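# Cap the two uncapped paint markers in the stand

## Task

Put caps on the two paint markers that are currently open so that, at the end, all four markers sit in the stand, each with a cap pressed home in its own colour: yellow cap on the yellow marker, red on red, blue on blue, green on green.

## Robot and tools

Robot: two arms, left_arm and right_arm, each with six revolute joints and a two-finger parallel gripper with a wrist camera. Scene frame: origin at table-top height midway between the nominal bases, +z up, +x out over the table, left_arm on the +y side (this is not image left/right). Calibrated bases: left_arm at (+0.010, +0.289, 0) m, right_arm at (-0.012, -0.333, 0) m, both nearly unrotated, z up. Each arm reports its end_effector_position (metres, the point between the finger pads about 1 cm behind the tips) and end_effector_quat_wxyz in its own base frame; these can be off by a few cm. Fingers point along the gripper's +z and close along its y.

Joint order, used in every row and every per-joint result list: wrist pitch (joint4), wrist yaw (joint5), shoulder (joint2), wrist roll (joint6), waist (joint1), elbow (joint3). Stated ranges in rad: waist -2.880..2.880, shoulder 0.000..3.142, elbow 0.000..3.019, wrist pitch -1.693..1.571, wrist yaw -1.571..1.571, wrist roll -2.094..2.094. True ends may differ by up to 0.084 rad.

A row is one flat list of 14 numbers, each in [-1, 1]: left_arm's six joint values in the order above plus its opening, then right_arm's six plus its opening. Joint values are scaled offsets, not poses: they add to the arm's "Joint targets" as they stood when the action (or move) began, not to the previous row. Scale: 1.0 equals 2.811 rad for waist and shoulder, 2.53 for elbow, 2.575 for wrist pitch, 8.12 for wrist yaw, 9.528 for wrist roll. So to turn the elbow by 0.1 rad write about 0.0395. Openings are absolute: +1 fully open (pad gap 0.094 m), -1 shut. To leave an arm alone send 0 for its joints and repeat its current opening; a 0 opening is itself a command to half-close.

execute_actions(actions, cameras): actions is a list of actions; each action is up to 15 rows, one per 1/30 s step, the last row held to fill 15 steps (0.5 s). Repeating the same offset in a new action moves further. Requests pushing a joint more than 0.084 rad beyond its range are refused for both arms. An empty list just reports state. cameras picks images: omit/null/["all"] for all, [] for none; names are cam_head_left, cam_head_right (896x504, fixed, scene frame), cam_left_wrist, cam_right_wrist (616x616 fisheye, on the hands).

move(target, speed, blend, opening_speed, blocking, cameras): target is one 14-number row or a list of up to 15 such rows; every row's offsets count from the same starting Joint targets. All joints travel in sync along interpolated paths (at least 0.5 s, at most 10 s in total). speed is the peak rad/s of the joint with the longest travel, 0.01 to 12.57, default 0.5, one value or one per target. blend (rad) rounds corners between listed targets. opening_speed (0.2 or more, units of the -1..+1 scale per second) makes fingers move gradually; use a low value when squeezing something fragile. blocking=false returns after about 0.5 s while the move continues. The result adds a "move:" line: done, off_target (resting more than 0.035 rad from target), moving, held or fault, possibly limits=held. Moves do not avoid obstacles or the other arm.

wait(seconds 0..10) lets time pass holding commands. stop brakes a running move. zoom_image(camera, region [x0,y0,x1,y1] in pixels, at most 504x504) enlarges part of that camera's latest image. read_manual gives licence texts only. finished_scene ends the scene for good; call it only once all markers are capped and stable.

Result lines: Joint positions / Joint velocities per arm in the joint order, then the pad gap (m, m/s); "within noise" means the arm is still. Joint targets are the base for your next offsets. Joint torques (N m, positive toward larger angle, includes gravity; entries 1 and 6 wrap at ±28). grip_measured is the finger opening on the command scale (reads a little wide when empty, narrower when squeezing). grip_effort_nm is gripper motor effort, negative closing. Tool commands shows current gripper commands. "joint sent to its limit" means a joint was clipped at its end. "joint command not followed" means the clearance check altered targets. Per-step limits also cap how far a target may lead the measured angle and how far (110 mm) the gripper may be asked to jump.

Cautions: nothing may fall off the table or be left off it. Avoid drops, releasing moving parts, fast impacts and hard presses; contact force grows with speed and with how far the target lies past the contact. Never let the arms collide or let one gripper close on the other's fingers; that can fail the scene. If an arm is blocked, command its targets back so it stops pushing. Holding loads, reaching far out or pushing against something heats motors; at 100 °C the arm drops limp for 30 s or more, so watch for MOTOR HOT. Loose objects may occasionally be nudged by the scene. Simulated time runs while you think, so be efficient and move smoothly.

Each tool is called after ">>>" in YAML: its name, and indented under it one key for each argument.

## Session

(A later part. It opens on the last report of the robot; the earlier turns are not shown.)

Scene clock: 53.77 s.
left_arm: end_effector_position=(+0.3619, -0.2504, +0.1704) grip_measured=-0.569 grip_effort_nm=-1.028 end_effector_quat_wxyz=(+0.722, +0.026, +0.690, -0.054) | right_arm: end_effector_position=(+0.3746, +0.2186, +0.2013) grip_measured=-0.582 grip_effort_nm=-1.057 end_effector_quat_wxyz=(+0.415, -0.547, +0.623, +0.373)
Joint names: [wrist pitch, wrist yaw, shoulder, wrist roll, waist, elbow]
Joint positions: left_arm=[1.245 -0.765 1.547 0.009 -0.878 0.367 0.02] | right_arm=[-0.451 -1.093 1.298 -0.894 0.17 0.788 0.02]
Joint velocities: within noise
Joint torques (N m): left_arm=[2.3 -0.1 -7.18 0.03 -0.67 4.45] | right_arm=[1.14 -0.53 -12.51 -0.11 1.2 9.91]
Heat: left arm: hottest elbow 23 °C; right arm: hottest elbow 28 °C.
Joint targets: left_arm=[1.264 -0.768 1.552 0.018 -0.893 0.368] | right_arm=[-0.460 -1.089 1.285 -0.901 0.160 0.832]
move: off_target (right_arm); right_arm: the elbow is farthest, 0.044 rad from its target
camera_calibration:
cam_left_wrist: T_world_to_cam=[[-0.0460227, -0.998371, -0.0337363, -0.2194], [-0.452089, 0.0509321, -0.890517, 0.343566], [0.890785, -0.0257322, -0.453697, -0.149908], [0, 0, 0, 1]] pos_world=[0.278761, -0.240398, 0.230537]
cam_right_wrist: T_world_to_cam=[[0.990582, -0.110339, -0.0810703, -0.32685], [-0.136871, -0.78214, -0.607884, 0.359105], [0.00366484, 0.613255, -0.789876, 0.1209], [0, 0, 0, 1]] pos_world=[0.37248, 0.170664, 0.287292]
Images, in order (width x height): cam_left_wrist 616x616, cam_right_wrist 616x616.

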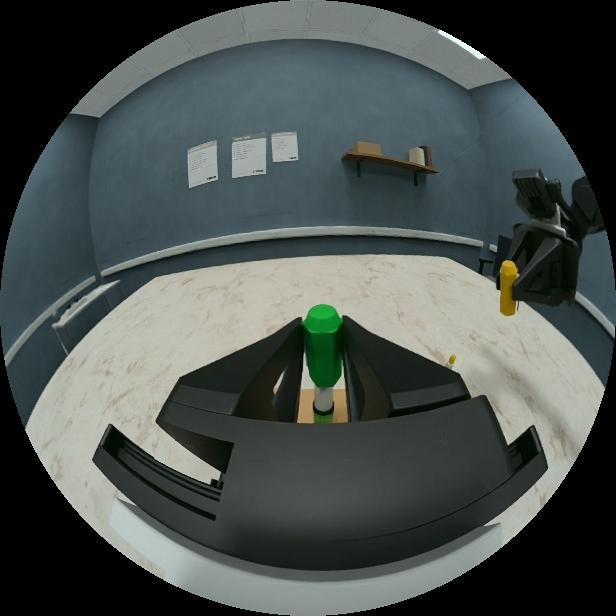

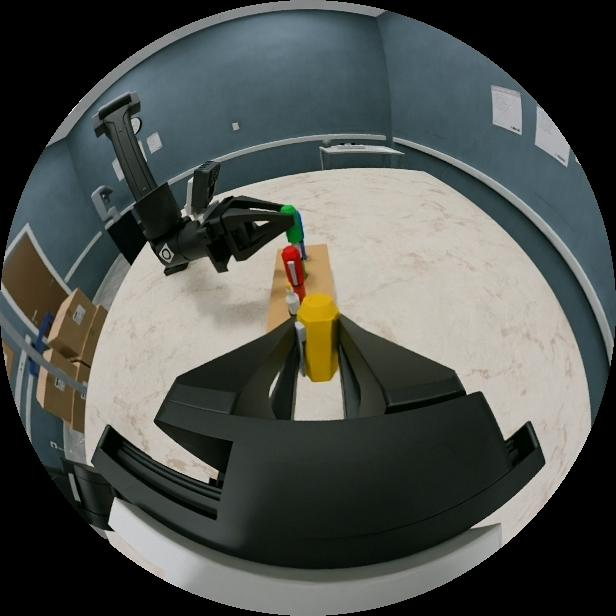

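>>> move:
  target: [0, 0, 0, 0.00231, 0, 0, -0.75, 0, 0, 0, 0, 0, 0, -0.7]
  speed: 0.1

>>> zoom_image:
  camera: "cam_left_wrist"
  region: [270, 300, 380, 430]

>>> zoom_image:
  camera: "cam_right_wrist"
  region: [260, 180, 330, 260]

Scene clock: 56.10 s.
left_arm: end_effector_position=(+0.3619, -0.2502, +0.1703) grip_measured=-0.569 grip_effort_nm=-1.028 end_effector_quat_wxyz=(+0.722, +0.033, +0.689, -0.046) | right_arm: end_effector_position=(+0.3746, +0.2186, +0.2013) grip_measured=-0.582 grip_effort_nm=-1.057 end_effector_quat_wxyz=(+0.415, -0.547, +0.623, +0.373)
Joint names: [wrist pitch, wrist yaw, shoulder, wrist roll, waist, elbow]
Joint positions: left_arm=[1.246 -0.765 1.547 0.03 -0.878 0.366 0.02] | right_arm=[-0.451 -1.093 1.298 -0.894 0.17 0.788 0.02]
Joint velocities: within noise
Joint torques (N m): left_arm=[2.3 -0.1 -7.3 0.04 -0.62 4.45] | right_arm=[1.13 -0.53 -12.51 -0.11 1.2 9.91]
Heat: left arm: hottest elbow 23 °C; right arm: hottest elbow 28 °C.
Joint targets: left_arm=[1.264 -0.768 1.552 0.040 -0.893 0.368] | right_arm=[-0.460 -1.089 1.285 -0.901 0.160 0.832]
move: off_target (right_arm); right_arm: the elbow is farthest, 0.044 rad from its target
camera_calibration:
cam_left_wrist: T_world_to_cam=[[-0.0444367, -0.9975, -0.0549543, -0.215972], [-0.450038, 0.0690986, -0.890332, 0.347246], [0.891903, -0.0148319, -0.451983, -0.147863], [0, 0, 0, 1]] pos_world=[0.278557, -0.241619, 0.230464]
cam_right_wrist: T_world_to_cam=[[0.990582, -0.110339, -0.0810703, -0.32685], [-0.136871, -0.78214, -0.607884, 0.359105], [0.00366484, 0.613255, -0.789876, 0.1209], [0, 0, 0, 1]] pos_world=[0.37248, 0.170664, 0.287292]

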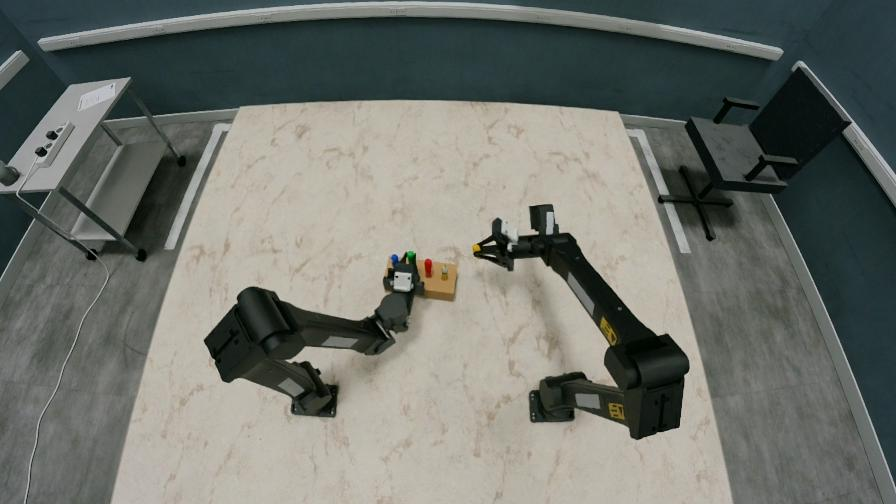

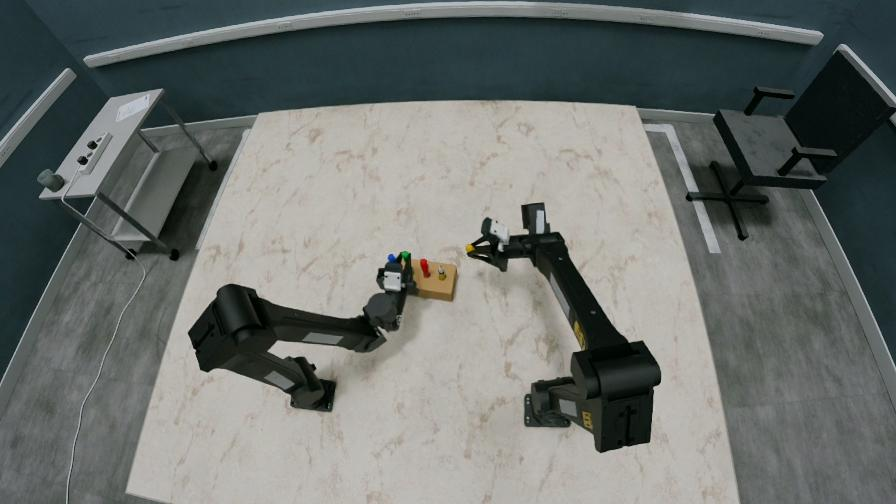

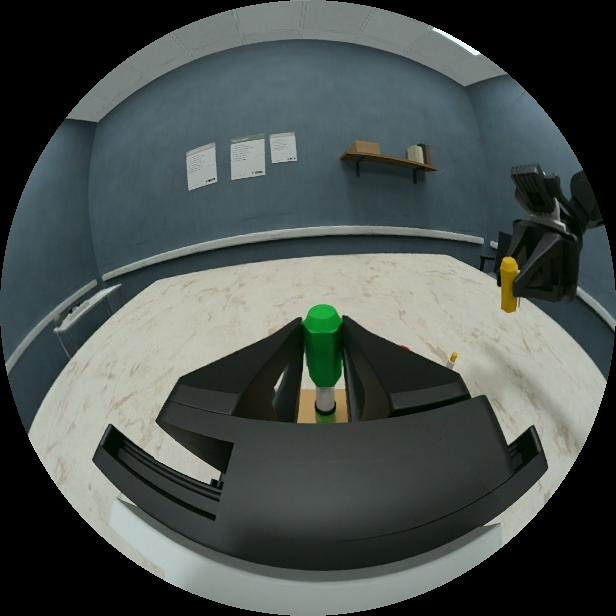

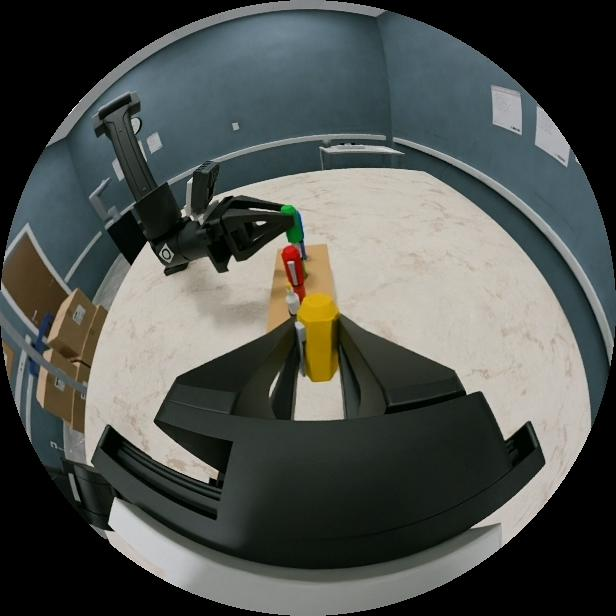

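Scaled by 3.877 from the camera's 616x616 image, which has a finer 880x880 frame.

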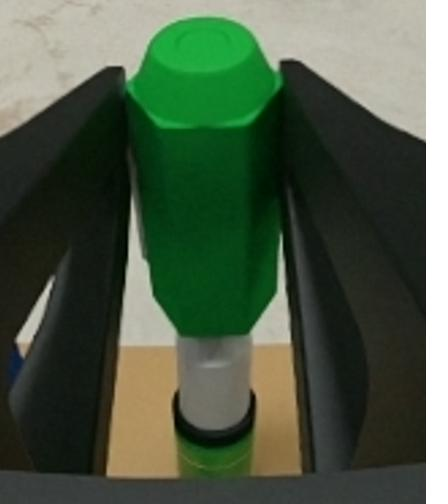

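Scaled by 6.300 from the camera's 616x616 image, which has a finer 880x880 frame.

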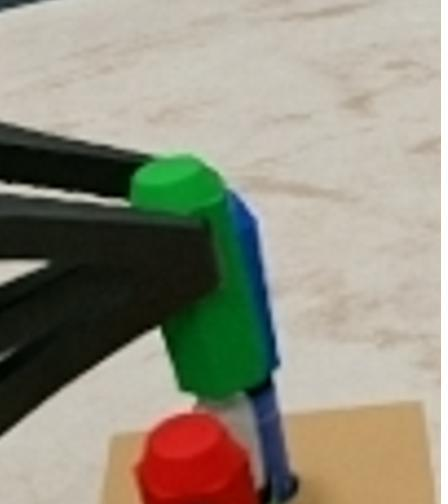

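>>> move:
  target: [0.01903, 0, 0.01708, 0, 0, -0.0006, -0.75, 0, 0, 0, 0, 0, 0, -0.7]
  speed: 0.08
  cameras: ["cam_left_wrist", "cam_right_wrist"]

>>> zoom_image:
  camera: "cam_left_wrist"
  region: [270, 300, 380, 430]

>>> zoom_image:
  camera: "cam_right_wrist"
  region: [260, 180, 330, 260]

Scene clock: 58.57 s.
left_arm: end_effector_position=(+0.3624, -0.2512, +0.1610) grip_measured=-0.569 grip_effort_nm=-1.028 end_effector_quat_wxyz=(+0.722, +0.033, +0.689, -0.046) | right_arm: end_effector_position=(+0.3746, +0.2186, +0.2013) grip_measured=-0.582 grip_effort_nm=-1.062 end_effector_quat_wxyz=(+0.415, -0.547, +0.623, +0.373)
Joint names: [wrist pitch, wrist yaw, shoulder, wrist roll, waist, elbow]
Joint positions: left_arm=[1.294 -0.765 1.593 0.031 -0.878 0.366 0.02] | right_arm=[-0.451 -1.093 1.298 -0.894 0.17 0.788 0.02]
Joint velocities: within noise
Joint torques (N m): left_arm=[2.28 -0.09 -7.41 0.03 -0.62 3.99] | right_arm=[1.14 -0.53 -12.51 -0.11 1.14 9.91]
Heat: left arm: hottest elbow 23 °C; right arm: hottest elbow 29 °C.
Joint targets: left_arm=[1.313 -0.768 1.600 0.040 -0.893 0.366] | right_arm=[-0.460 -1.089 1.285 -0.901 0.160 0.832]
move: off_target (right_arm); right_arm: the elbow is farthest, 0.044 rad from its target
camera_calibration:
cam_left_wrist: T_world_to_cam=[[-0.0447292, -0.997507, -0.0545881, -0.217265], [-0.4491, 0.068888, -0.890822, 0.338951], [0.892361, -0.0153303, -0.451061, -0.153022], [0, 0, 0, 1]] pos_world=[0.279056, -0.242418, 0.221063]
cam_right_wrist: T_world_to_cam=[[0.990582, -0.110339, -0.0810703, -0.32685], [-0.136871, -0.78214, -0.607884, 0.359105], [0.00366484, 0.613255, -0.789876, 0.1209], [0, 0, 0, 1]] pos_world=[0.37248, 0.170664, 0.287292]
Images, in order (width x height): cam_left_wrist 616x616, cam_right_wrist 616x616.

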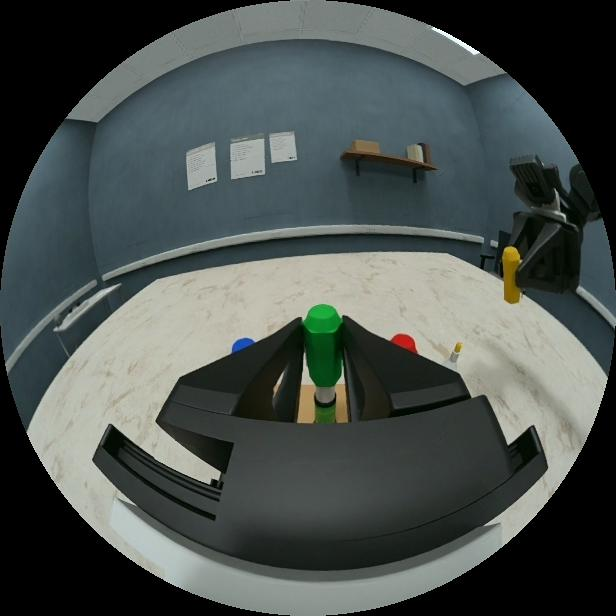

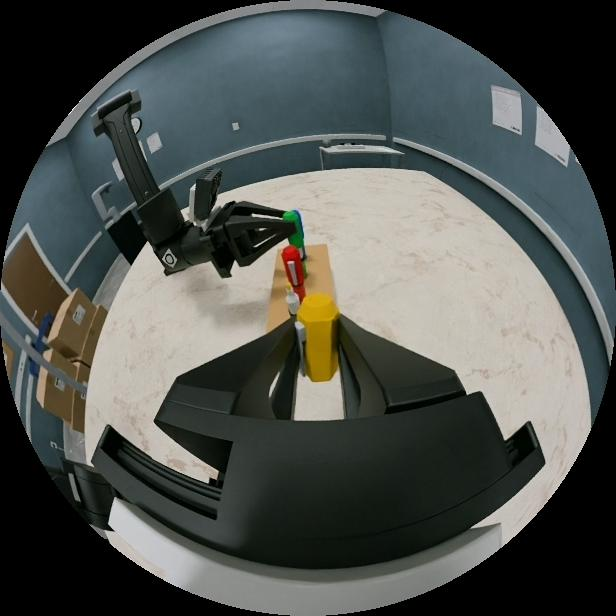

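Scaled by 3.877 from the camera's 616x616 image, which has a finer 880x880 frame.

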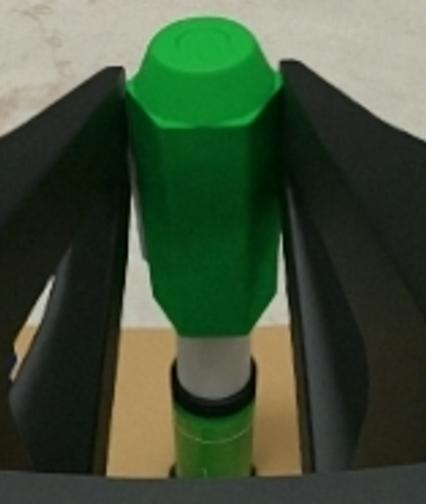

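Scaled by 6.300 from the camera's 616x616 image, which has a finer 880x880 frame.

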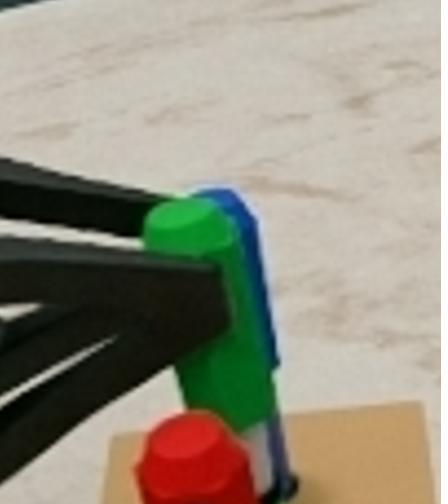

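>>> zoom_image:
  camera: "cam_right_wrist"
  region: [275, 205, 315, 265]

Scaled by 8.400 from the camera's 616x616 image, which has a finer 880x880 frame.

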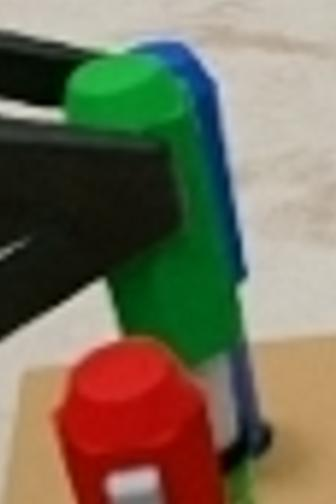

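>>> zoom_image:
  camera: "cam_right_wrist"
  region: [278, 206, 308, 230]

>>> zoom_image:
  camera: "cam_right_wrist"
  region: [282, 228, 312, 252]

>>> zoom_image:
  camera: "cam_right_wrist"
  region: [282, 244, 312, 274]

Scaled by 16.800 from the camera's 616x616 image, which has a finer 880x880 frame.

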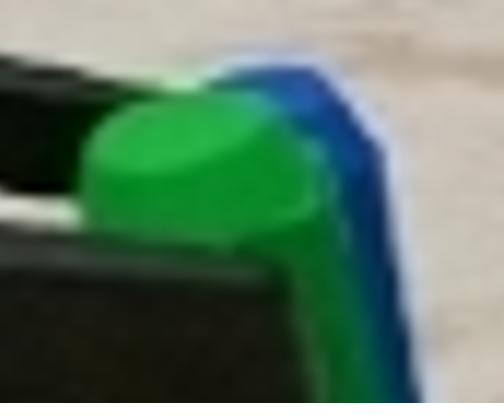

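Scaled by 16.800 from the camera's 616x616 image, which has a finer 880x880 frame.

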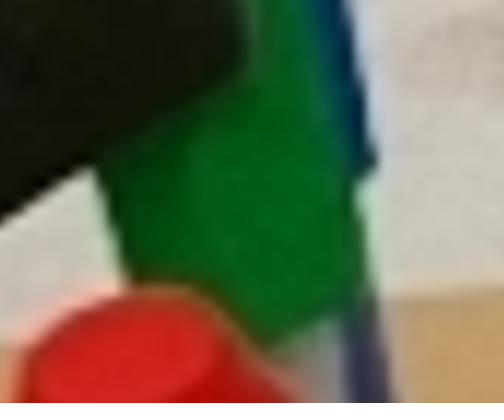

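Scaled by 16.800 from the camera's 616x616 image, which has a finer 880x880 frame.

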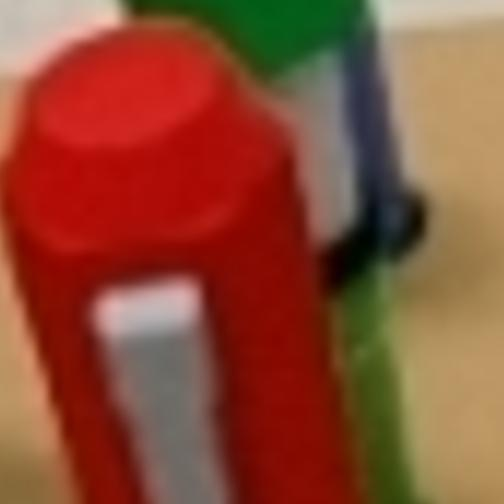

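>>> move:
  target: [-0.01783, 0.00062, 0.00402, -0.00388, 0.01096, 0, -0.75, 0, 0, 0, 0, 0, 0, -0.7]
  speed: 0.06
  cameras: ["cam_left_wrist", "cam_right_wrist"]

>>> zoom_image:
  camera: "cam_left_wrist"
  region: [270, 300, 380, 430]

>>> zoom_image:
  camera: "cam_right_wrist"
  region: [275, 205, 315, 265]

Scene clock: 65.23 s.
left_arm: end_effector_position=(+0.3635, -0.2504, +0.1520) grip_measured=-0.569 grip_effort_nm=-1.028 end_effector_quat_wxyz=(+0.714, +0.035, +0.698, -0.043) | right_arm: end_effector_position=(+0.3746, +0.2186, +0.2013) grip_measured=-0.582 grip_effort_nm=-1.057 end_effector_quat_wxyz=(+0.415, -0.547, +0.623, +0.373)
Joint names: [wrist pitch, wrist yaw, shoulder, wrist roll, waist, elbow]
Joint positions: left_arm=[1.273 -0.766 1.605 0.013 -0.875 0.366 0.02] | right_arm=[-0.451 -1.093 1.298 -0.894 0.17 0.788 0.02]
Joint velocities: within noise
Joint torques (N m): left_arm=[1.46 0.11 -7.53 -0.13 1.55 3.92] | right_arm=[1.13 -0.53 -12.51 -0.11 1.14 9.89]
Heat: left arm: hottest elbow 23 °C; right arm: hottest elbow 29 °C.
Joint targets: left_arm=[1.268 -0.763 1.611 0.003 -0.862 0.366] | right_arm=[-0.460 -1.089 1.285 -0.901 0.160 0.832]
move: off_target (right_arm); right_arm: the elbow is farthest, 0.044 rad from its target
camera_calibration:
cam_left_wrist: T_world_to_cam=[[-0.0433594, -0.997154, -0.0616699, -0.216326], [-0.469842, 0.0748282, -0.879573, 0.338734], [0.881685, -0.00916262, -0.47175, -0.14949], [0, 0, 0, 1]] pos_world=[0.281575, -0.242427, 0.214079]
cam_right_wrist: T_world_to_cam=[[0.990582, -0.110339, -0.0810703, -0.32685], [-0.136871, -0.78214, -0.607884, 0.359105], [0.00366484, 0.613255, -0.789876, 0.1209], [0, 0, 0, 1]] pos_world=[0.37248, 0.170664, 0.287292]
Images, in order (width x height): cam_left_wrist 616x616, cam_right_wrist 616x616.

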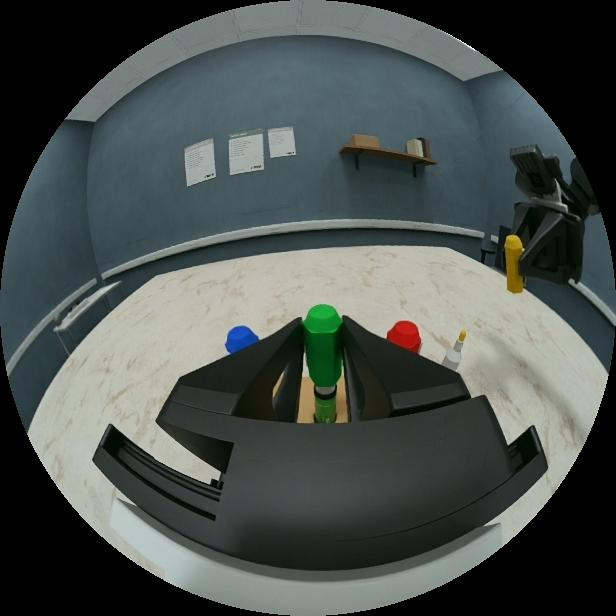

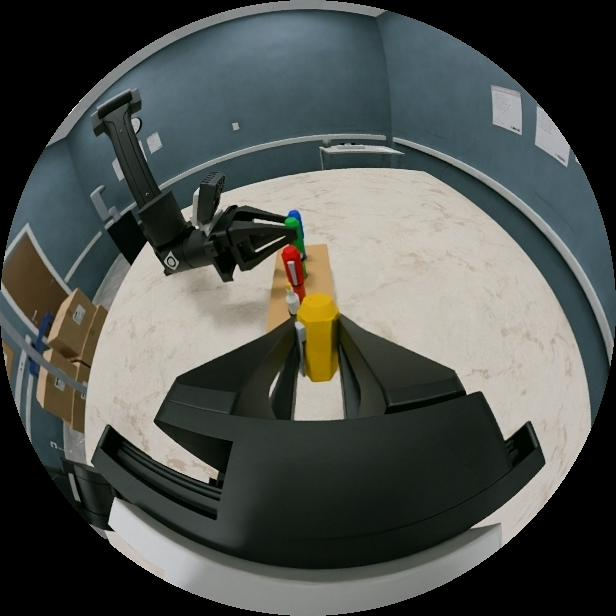

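Scaled by 3.877 from the camera's 616x616 image, which has a finer 880x880 frame.

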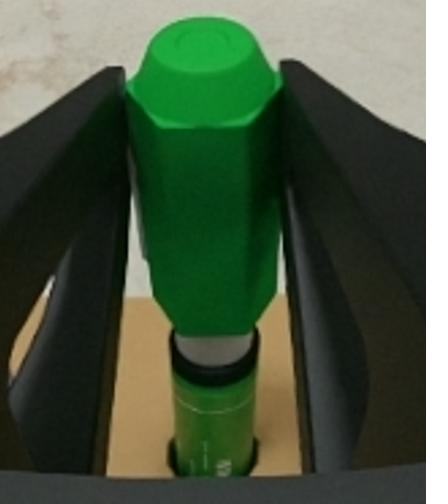

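Scaled by 8.400 from the camera's 616x616 image, which has a finer 880x880 frame.

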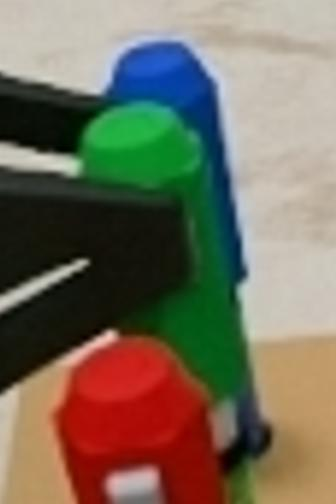

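>>> zoom_image:
  camera: "cam_right_wrist"
  region: [282, 236, 312, 266]

Scaled by 16.800 from the camera's 616x616 image, which has a finer 880x880 frame.

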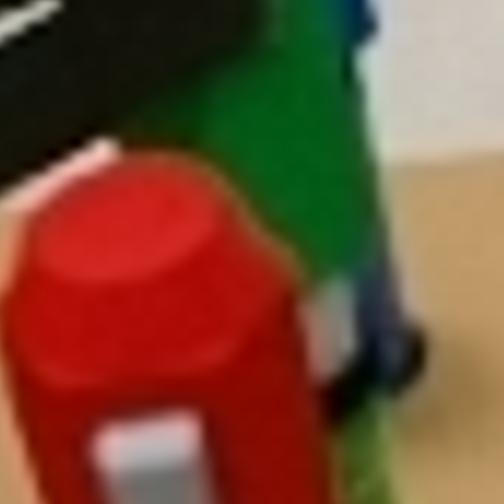

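>>> zoom_image:
  camera: "cam_right_wrist"
  region: [282, 244, 312, 274]

>>> zoom_image:
  camera: "cam_left_wrist"
  region: [295, 380, 355, 430]

Scaled by 16.800 from the camera's 616x616 image, which has a finer 880x880 frame.

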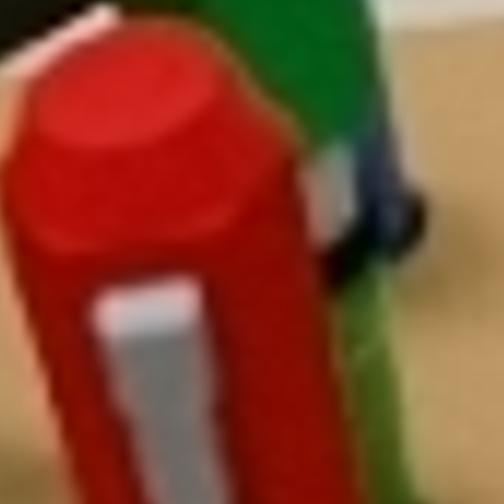

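Scaled by 8.400 from the camera's 616x616 image, which has a finer 880x880 frame.

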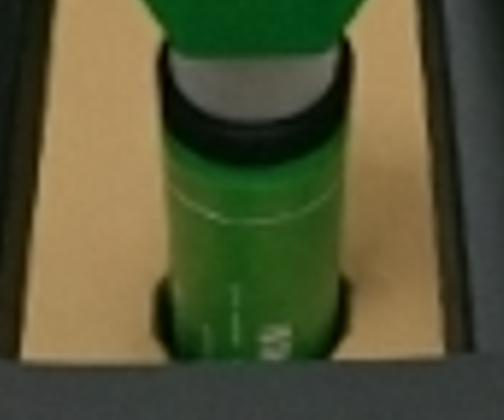

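>>> move:
  target: [-0.00427, 0.00006, 0.00473, -0.00189, 0.00036, 0, -0.75, 0, 0, 0, 0, 0, 0, -0.7]
  speed: 0.03
  cameras: ["cam_left_wrist", "cam_right_wrist"]

>>> zoom_image:
  camera: "cam_left_wrist"
  region: [270, 300, 380, 430]

>>> zoom_image:
  camera: "cam_right_wrist"
  region: [275, 205, 315, 265]

Scene clock: 68.17 s.
left_arm: end_effector_position=(+0.3636, -0.2505, +0.1485) grip_measured=-0.569 grip_effort_nm=-1.033 end_effector_quat_wxyz=(+0.711, +0.032, +0.701, -0.046) | right_arm: end_effector_position=(+0.3746, +0.2186, +0.2013) grip_measured=-0.582 grip_effort_nm=-1.057 end_effector_quat_wxyz=(+0.415, -0.547, +0.623, +0.373)
Joint names: [wrist pitch, wrist yaw, shoulder, wrist roll, waist, elbow]
Joint positions: left_arm=[1.267 -0.766 1.611 -0.003 -0.875 0.366 0.02] | right_arm=[-0.451 -1.093 1.298 -0.894 0.17 0.788 0.02]
Joint velocities: within noise
Joint torques (N m): left_arm=[1.24 0.13 -7.12 -0.15 1.67 3.88] | right_arm=[1.13 -0.53 -12.57 -0.11 1.14 9.89]
Heat: left arm: hottest waist 22 °C; right arm: hottest elbow 30 °C.
Joint targets: left_arm=[1.256 -0.763 1.624 -0.015 -0.861 0.366] | right_arm=[-0.460 -1.089 1.285 -0.901 0.160 0.832]
move: off_target (right_arm); right_arm: the elbow is farthest, 0.044 rad from its target
camera_calibration:
cam_left_wrist: T_world_to_cam=[[-0.0442021, -0.997597, -0.0533438, -0.2177], [-0.4778, 0.0680034, -0.875833, 0.336236], [0.877356, -0.0132259, -0.479658, -0.149487], [0, 0, 0, 1]] pos_world=[0.282184, -0.242019, 0.211171]
cam_right_wrist: T_world_to_cam=[[0.990582, -0.110339, -0.0810703, -0.32685], [-0.136871, -0.78214, -0.607884, 0.359105], [0.00366484, 0.613255, -0.789876, 0.1209], [0, 0, 0, 1]] pos_world=[0.37248, 0.170664, 0.287292]
Images, in order (width x height): cam_left_wrist 616x616, cam_right_wrist 616x616.

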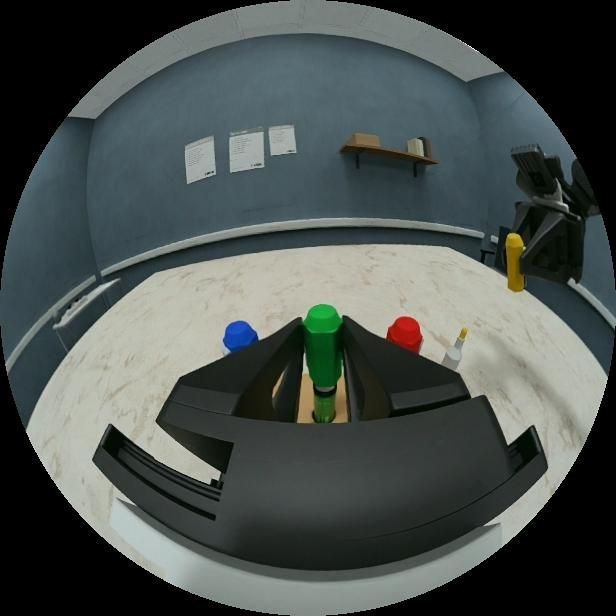

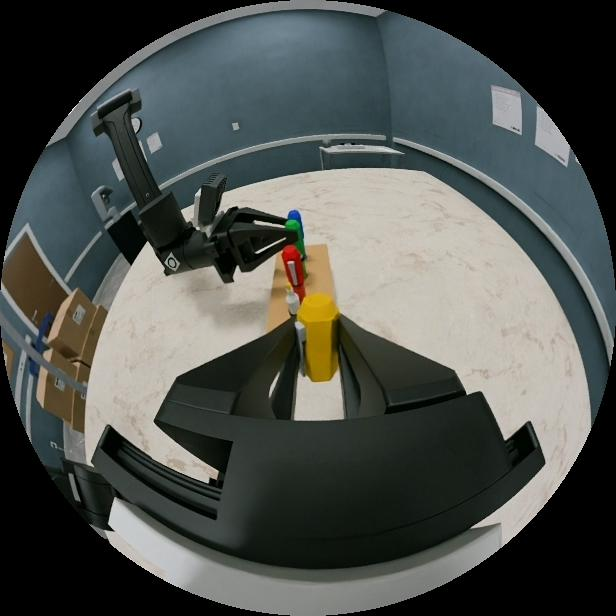

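Scaled by 3.877 from the camera's 616x616 image, which has a finer 880x880 frame.

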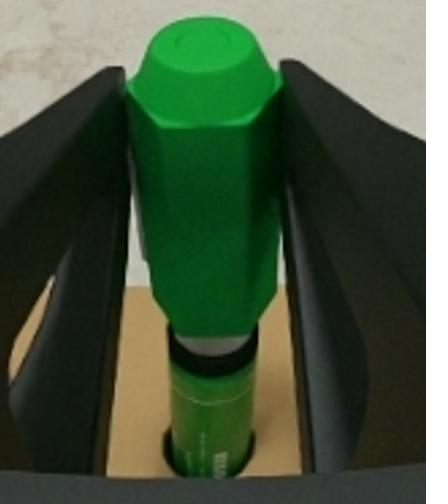

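Scaled by 8.400 from the camera's 616x616 image, which has a finer 880x880 frame.

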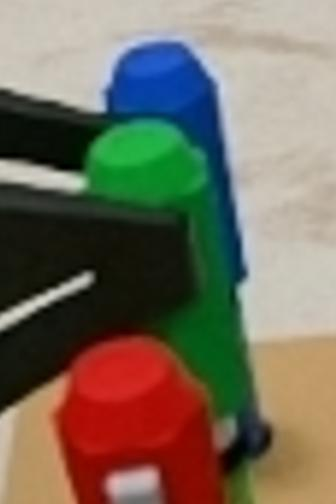

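>>> zoom_image:
  camera: "cam_left_wrist"
  region: [300, 370, 350, 425]

>>> zoom_image:
  camera: "cam_right_wrist"
  region: [282, 236, 312, 266]

Scaled by 9.164 from the camera's 616x616 image, which has a finer 880x880 frame.

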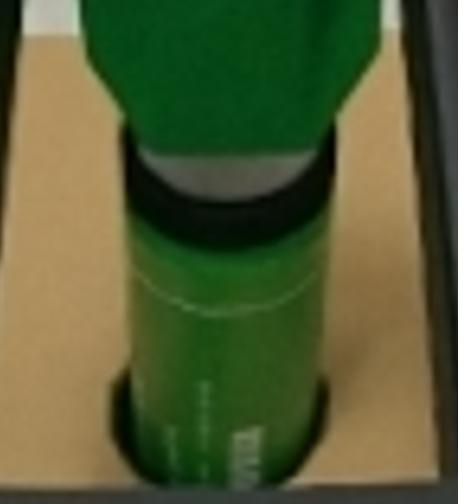

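Scaled by 16.800 from the camera's 616x616 image, which has a finer 880x880 frame.

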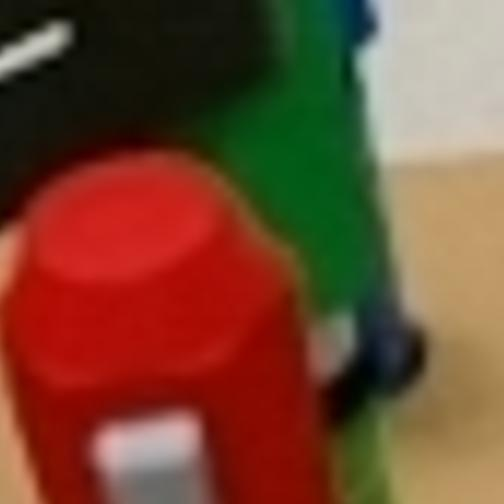

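>>> move:
  target: [0.01243, 0, 0.0153, 0.00304, 0, 0, -0.75, 0, 0, 0, 0, 0, 0, -0.7]
  speed: 0.04
  cameras: ["cam_left_wrist", "cam_right_wrist"]

>>> zoom_image:
  camera: "cam_left_wrist"
  region: [270, 300, 380, 430]

>>> zoom_image:
  camera: "cam_right_wrist"
  region: [275, 205, 315, 265]

Scene clock: 71.20 s.
left_arm: end_effector_position=(+0.3640, -0.2506, +0.1396) grip_measured=-0.569 grip_effort_nm=-1.028 end_effector_quat_wxyz=(+0.709, +0.038, +0.703, -0.039) | right_arm: end_effector_position=(+0.3746, +0.2186, +0.2013) grip_measured=-0.582 grip_effort_nm=-1.053 end_effector_quat_wxyz=(+0.415, -0.547, +0.623, +0.373)
Joint names: [wrist pitch, wrist yaw, shoulder, wrist roll, waist, elbow]
Joint positions: left_arm=[1.288 -0.766 1.643 0.006 -0.875 0.366 0.02] | right_arm=[-0.451 -1.093 1.298 -0.894 0.17 0.788 0.02]
Joint velocities: within noise
Joint torques (N m): left_arm=[1.66 0.12 -6.59 0.01 1.61 3.64] | right_arm=[1.13 -0.54 -12.51 -0.11 1.08 9.89]
Heat: left arm: hottest waist 22 °C; right arm: hottest elbow 30 °C.
Joint targets: left_arm=[1.288 -0.763 1.667 0.014 -0.861 0.366] | right_arm=[-0.460 -1.089 1.285 -0.901 0.160 0.832]
move: off_target (right_arm); right_arm: the elbow is farthest, 0.044 rad from its target
camera_calibration:
cam_left_wrist: T_world_to_cam=[[-0.0440448, -0.996511, -0.0708909, -0.215633], [-0.483446, 0.0833582, -0.871396, 0.333983], [0.874265, -0.00410854, -0.485431, -0.149868], [0, 0, 0, 1]] pos_world=[0.28299, -0.243337, 0.202995]
cam_right_wrist: T_world_to_cam=[[0.990582, -0.110339, -0.0810703, -0.32685], [-0.136871, -0.78214, -0.607884, 0.359105], [0.00366484, 0.613255, -0.789876, 0.1209], [0, 0, 0, 1]] pos_world=[0.37248, 0.170664, 0.287292]
Images, in order (width x height): cam_left_wrist 616x616, cam_right_wrist 616x616.

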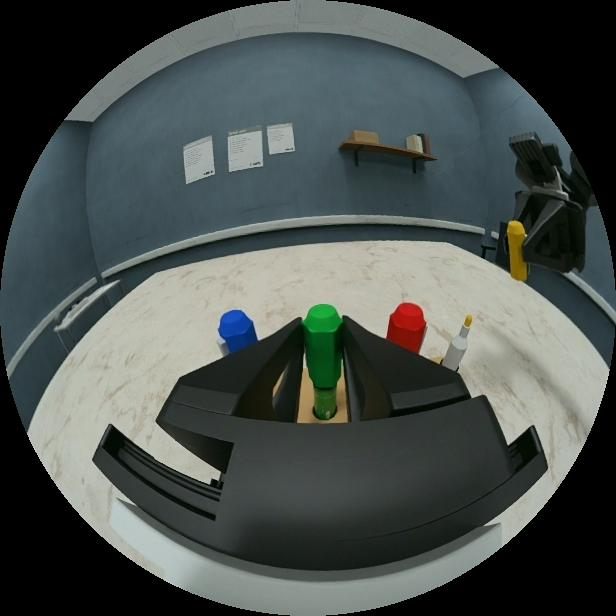

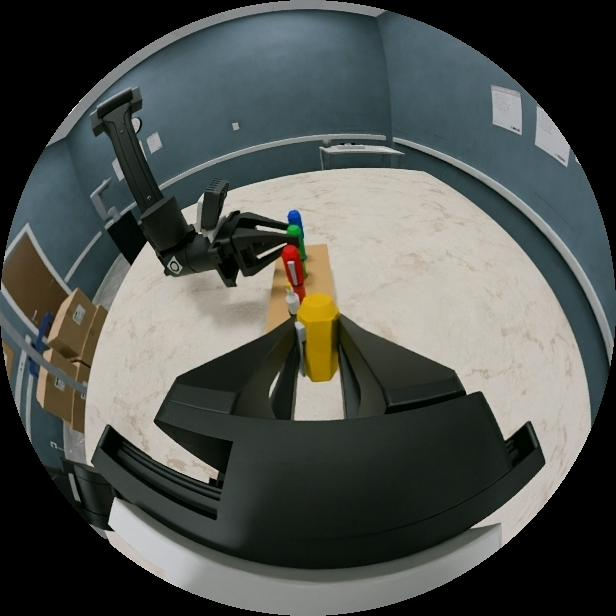

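Scaled by 3.877 from the camera's 616x616 image, which has a finer 880x880 frame.

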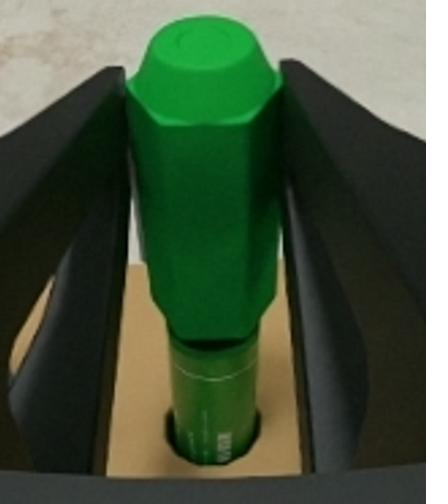

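Scaled by 8.400 from the camera's 616x616 image, which has a finer 880x880 frame.

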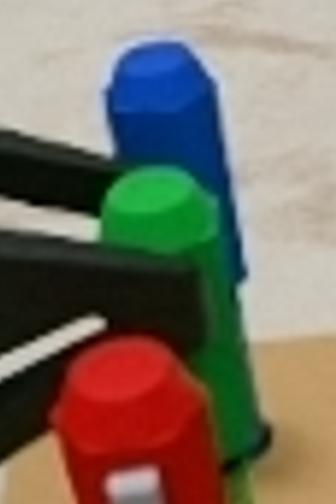

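>>> zoom_image:
  camera: "cam_left_wrist"
  region: [300, 370, 350, 425]

>>> zoom_image:
  camera: "cam_left_wrist"
  region: [205, 290, 275, 370]

>>> zoom_image:
  camera: "cam_left_wrist"
  region: [375, 290, 485, 385]

>>> zoom_image:
  camera: "cam_right_wrist"
  region: [282, 236, 312, 266]

Scaled by 9.164 from the camera's 616x616 image, which has a finer 880x880 frame.

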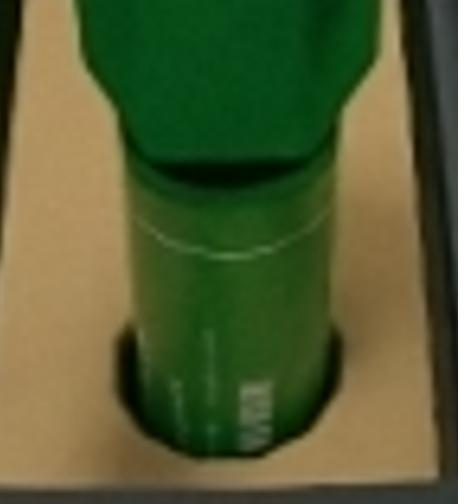

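Scaled by 6.300 from the camera's 616x616 image, which has a finer 880x880 frame.

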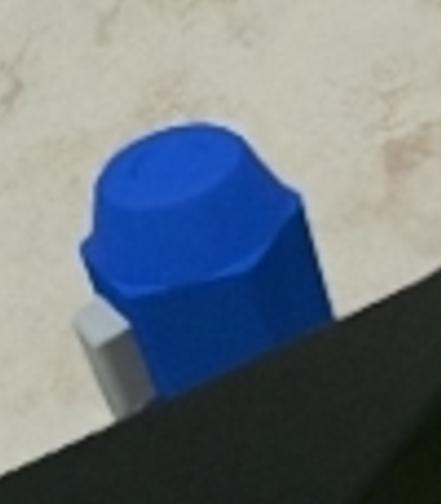

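Scaled by 4.582 from the camera's 616x616 image, which has a finer 880x880 frame.

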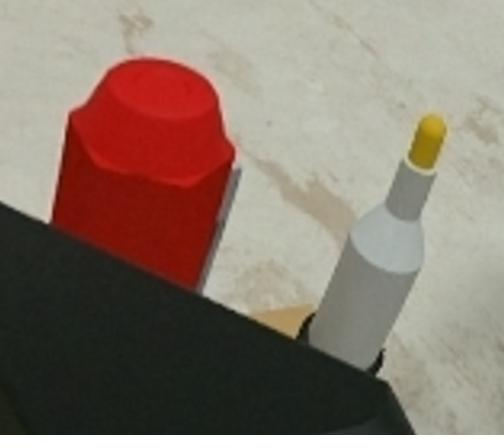

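Scaled by 16.800 from the camera's 616x616 image, which has a finer 880x880 frame.

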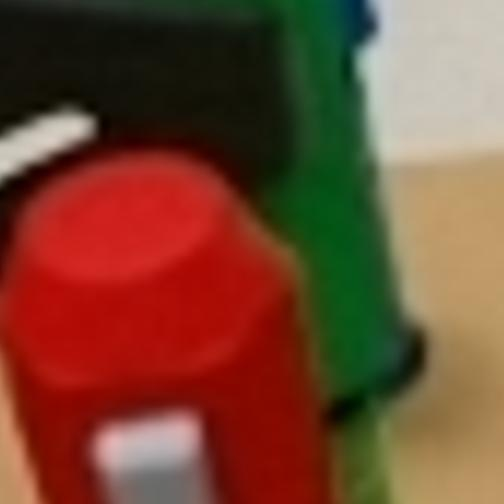

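>>> move:
  target: [-0.0136, 0, 0.01227, 0, 0, -0.00395, -0.75, 0, 0, 0, 0, 0, 0, -0.7]
  speed: 0.06
  cameras: ["cam_left_wrist"]

>>> zoom_image:
  camera: "cam_left_wrist"
  region: [300, 370, 350, 425]

Scene clock: 72.53 s.
left_arm: end_effector_position=(+0.3641, -0.2505, +0.1366) grip_measured=-0.569 grip_effort_nm=-1.033 end_effector_quat_wxyz=(+0.707, +0.040, +0.705, -0.036) | right_arm: end_effector_position=(+0.3746, +0.2186, +0.2013) grip_measured=-0.582 grip_effort_nm=-1.057 end_effector_quat_wxyz=(+0.415, -0.547, +0.623, +0.373)
Joint names: [wrist pitch, wrist yaw, shoulder, wrist roll, waist, elbow]
Joint positions: left_arm=[1.288 -0.766 1.651 0.008 -0.875 0.366 0.02] | right_arm=[-0.451 -1.093 1.298 -0.894 0.17 0.788 0.02]
Joint velocities: within noise
Joint torques (N m): left_arm=[0.4 0.12 -4.72 0 1.61 2.82] | right_arm=[1.13 -0.54 -12.57 -0.12 1.14 9.91]
Heat: left arm: hottest waist 22 °C; right arm: hottest elbow 30 °C.
Joint targets: left_arm=[1.254 -0.763 1.702 0.014 -0.861 0.356] | right_arm=[-0.460 -1.089 1.285 -0.901 0.160 0.832]
move: off_target (left_arm, right_arm); left_arm: the shoulder is farthest, 0.050 rad from its target; right_arm: the elbow is farthest, 0.044 rad from its target
camera_calibration:
cam_left_wrist: T_world_to_cam=[[-0.0439979, -0.995907, -0.0789558, -0.214456], [-0.487235, 0.0903868, -0.868581, 0.334179], [0.872162, 0.000254269, -0.489217, -0.149061], [0, 0, 0, 1]] pos_world=[0.283394, -0.243745, 0.200406]
Images, in order (width x height): cam_left_wrist 616x616.

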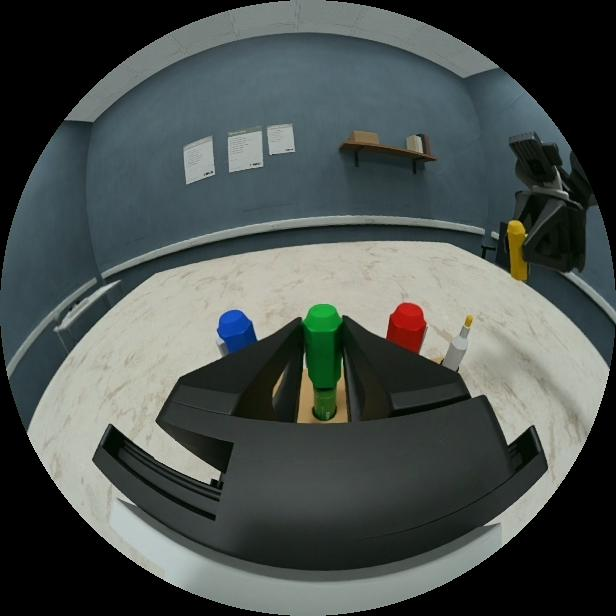

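Scaled by 9.164 from the camera's 616x616 image, which has a finer 880x880 frame.

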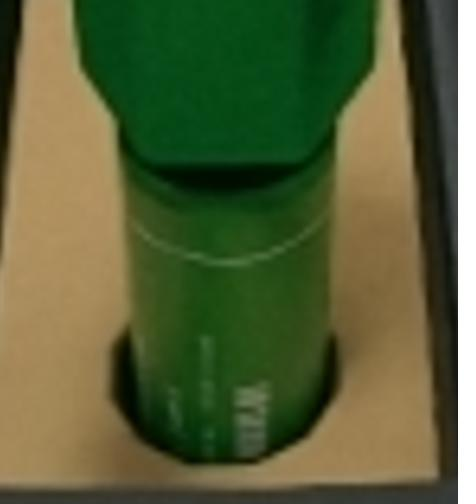

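>>> zoom_image:
  camera: "cam_left_wrist"
  region: [270, 300, 380, 430]

>>> wait:
  seconds: 0
  cameras: ["cam_right_wrist"]

>>> zoom_image:
  camera: "cam_right_wrist"
  region: [275, 205, 315, 265]

Scaled by 3.877 from the camera's 616x616 image, which has a finer 880x880 frame.

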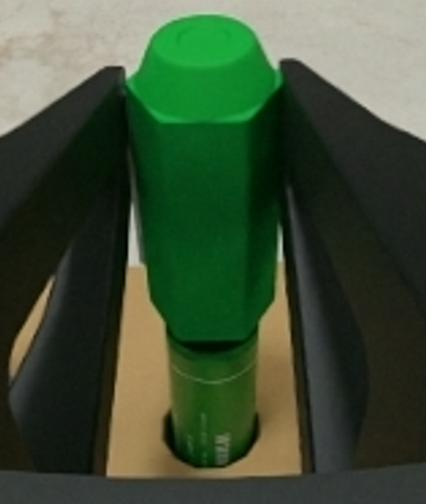

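Scene clock: 72.90 s.
left_arm: end_effector_position=(+0.3641, -0.2505, +0.1366) grip_measured=-0.569 grip_effort_nm=-1.033 end_effector_quat_wxyz=(+0.707, +0.040, +0.705, -0.036) | right_arm: end_effector_position=(+0.3746, +0.2186, +0.2013) grip_measured=-0.582 grip_effort_nm=-1.057 end_effector_quat_wxyz=(+0.415, -0.547, +0.623, +0.373)
Joint names: [wrist pitch, wrist yaw, shoulder, wrist roll, waist, elbow]
Joint positions: left_arm=[1.288 -0.766 1.651 0.008 -0.875 0.366 0.02] | right_arm=[-0.451 -1.093 1.298 -0.894 0.17 0.788 0.02]
Joint velocities: within noise
Joint torques (N m): left_arm=[0.39 0.12 -4.66 -0.01 1.61 2.81] | right_arm=[1.14 -0.53 -12.51 -0.11 1.08 9.89]
Heat: left arm: hottest waist 22 °C; right arm: hottest elbow 30 °C.
Joint targets: left_arm=[1.254 -0.763 1.702 0.014 -0.861 0.356] | right_arm=[-0.460 -1.089 1.285 -0.901 0.160 0.832]
Tool commands: left_gripper/opening=-0.75 right_gripper/opening=-0.7
camera_calibration:
cam_right_wrist: T_world_to_cam=[[0.990582, -0.110339, -0.0810703, -0.32685], [-0.136871, -0.78214, -0.607884, 0.359105], [0.00366484, 0.613255, -0.789876, 0.1209], [0, 0, 0, 1]] pos_world=[0.37248, 0.170664, 0.287292]
Images, in order (width x height): cam_right_wrist 616x616.

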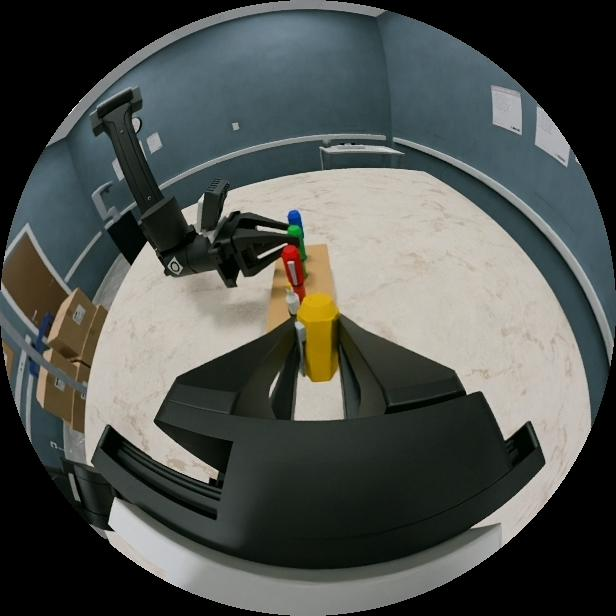

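Scaled by 8.400 from the camera's 616x616 image, which has a finer 880x880 frame.

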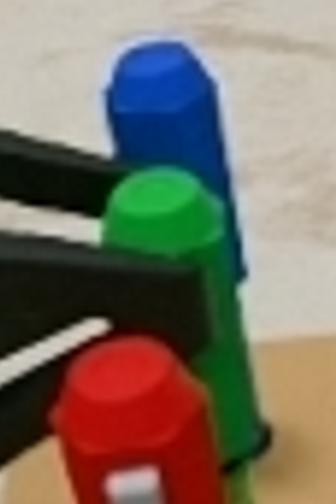

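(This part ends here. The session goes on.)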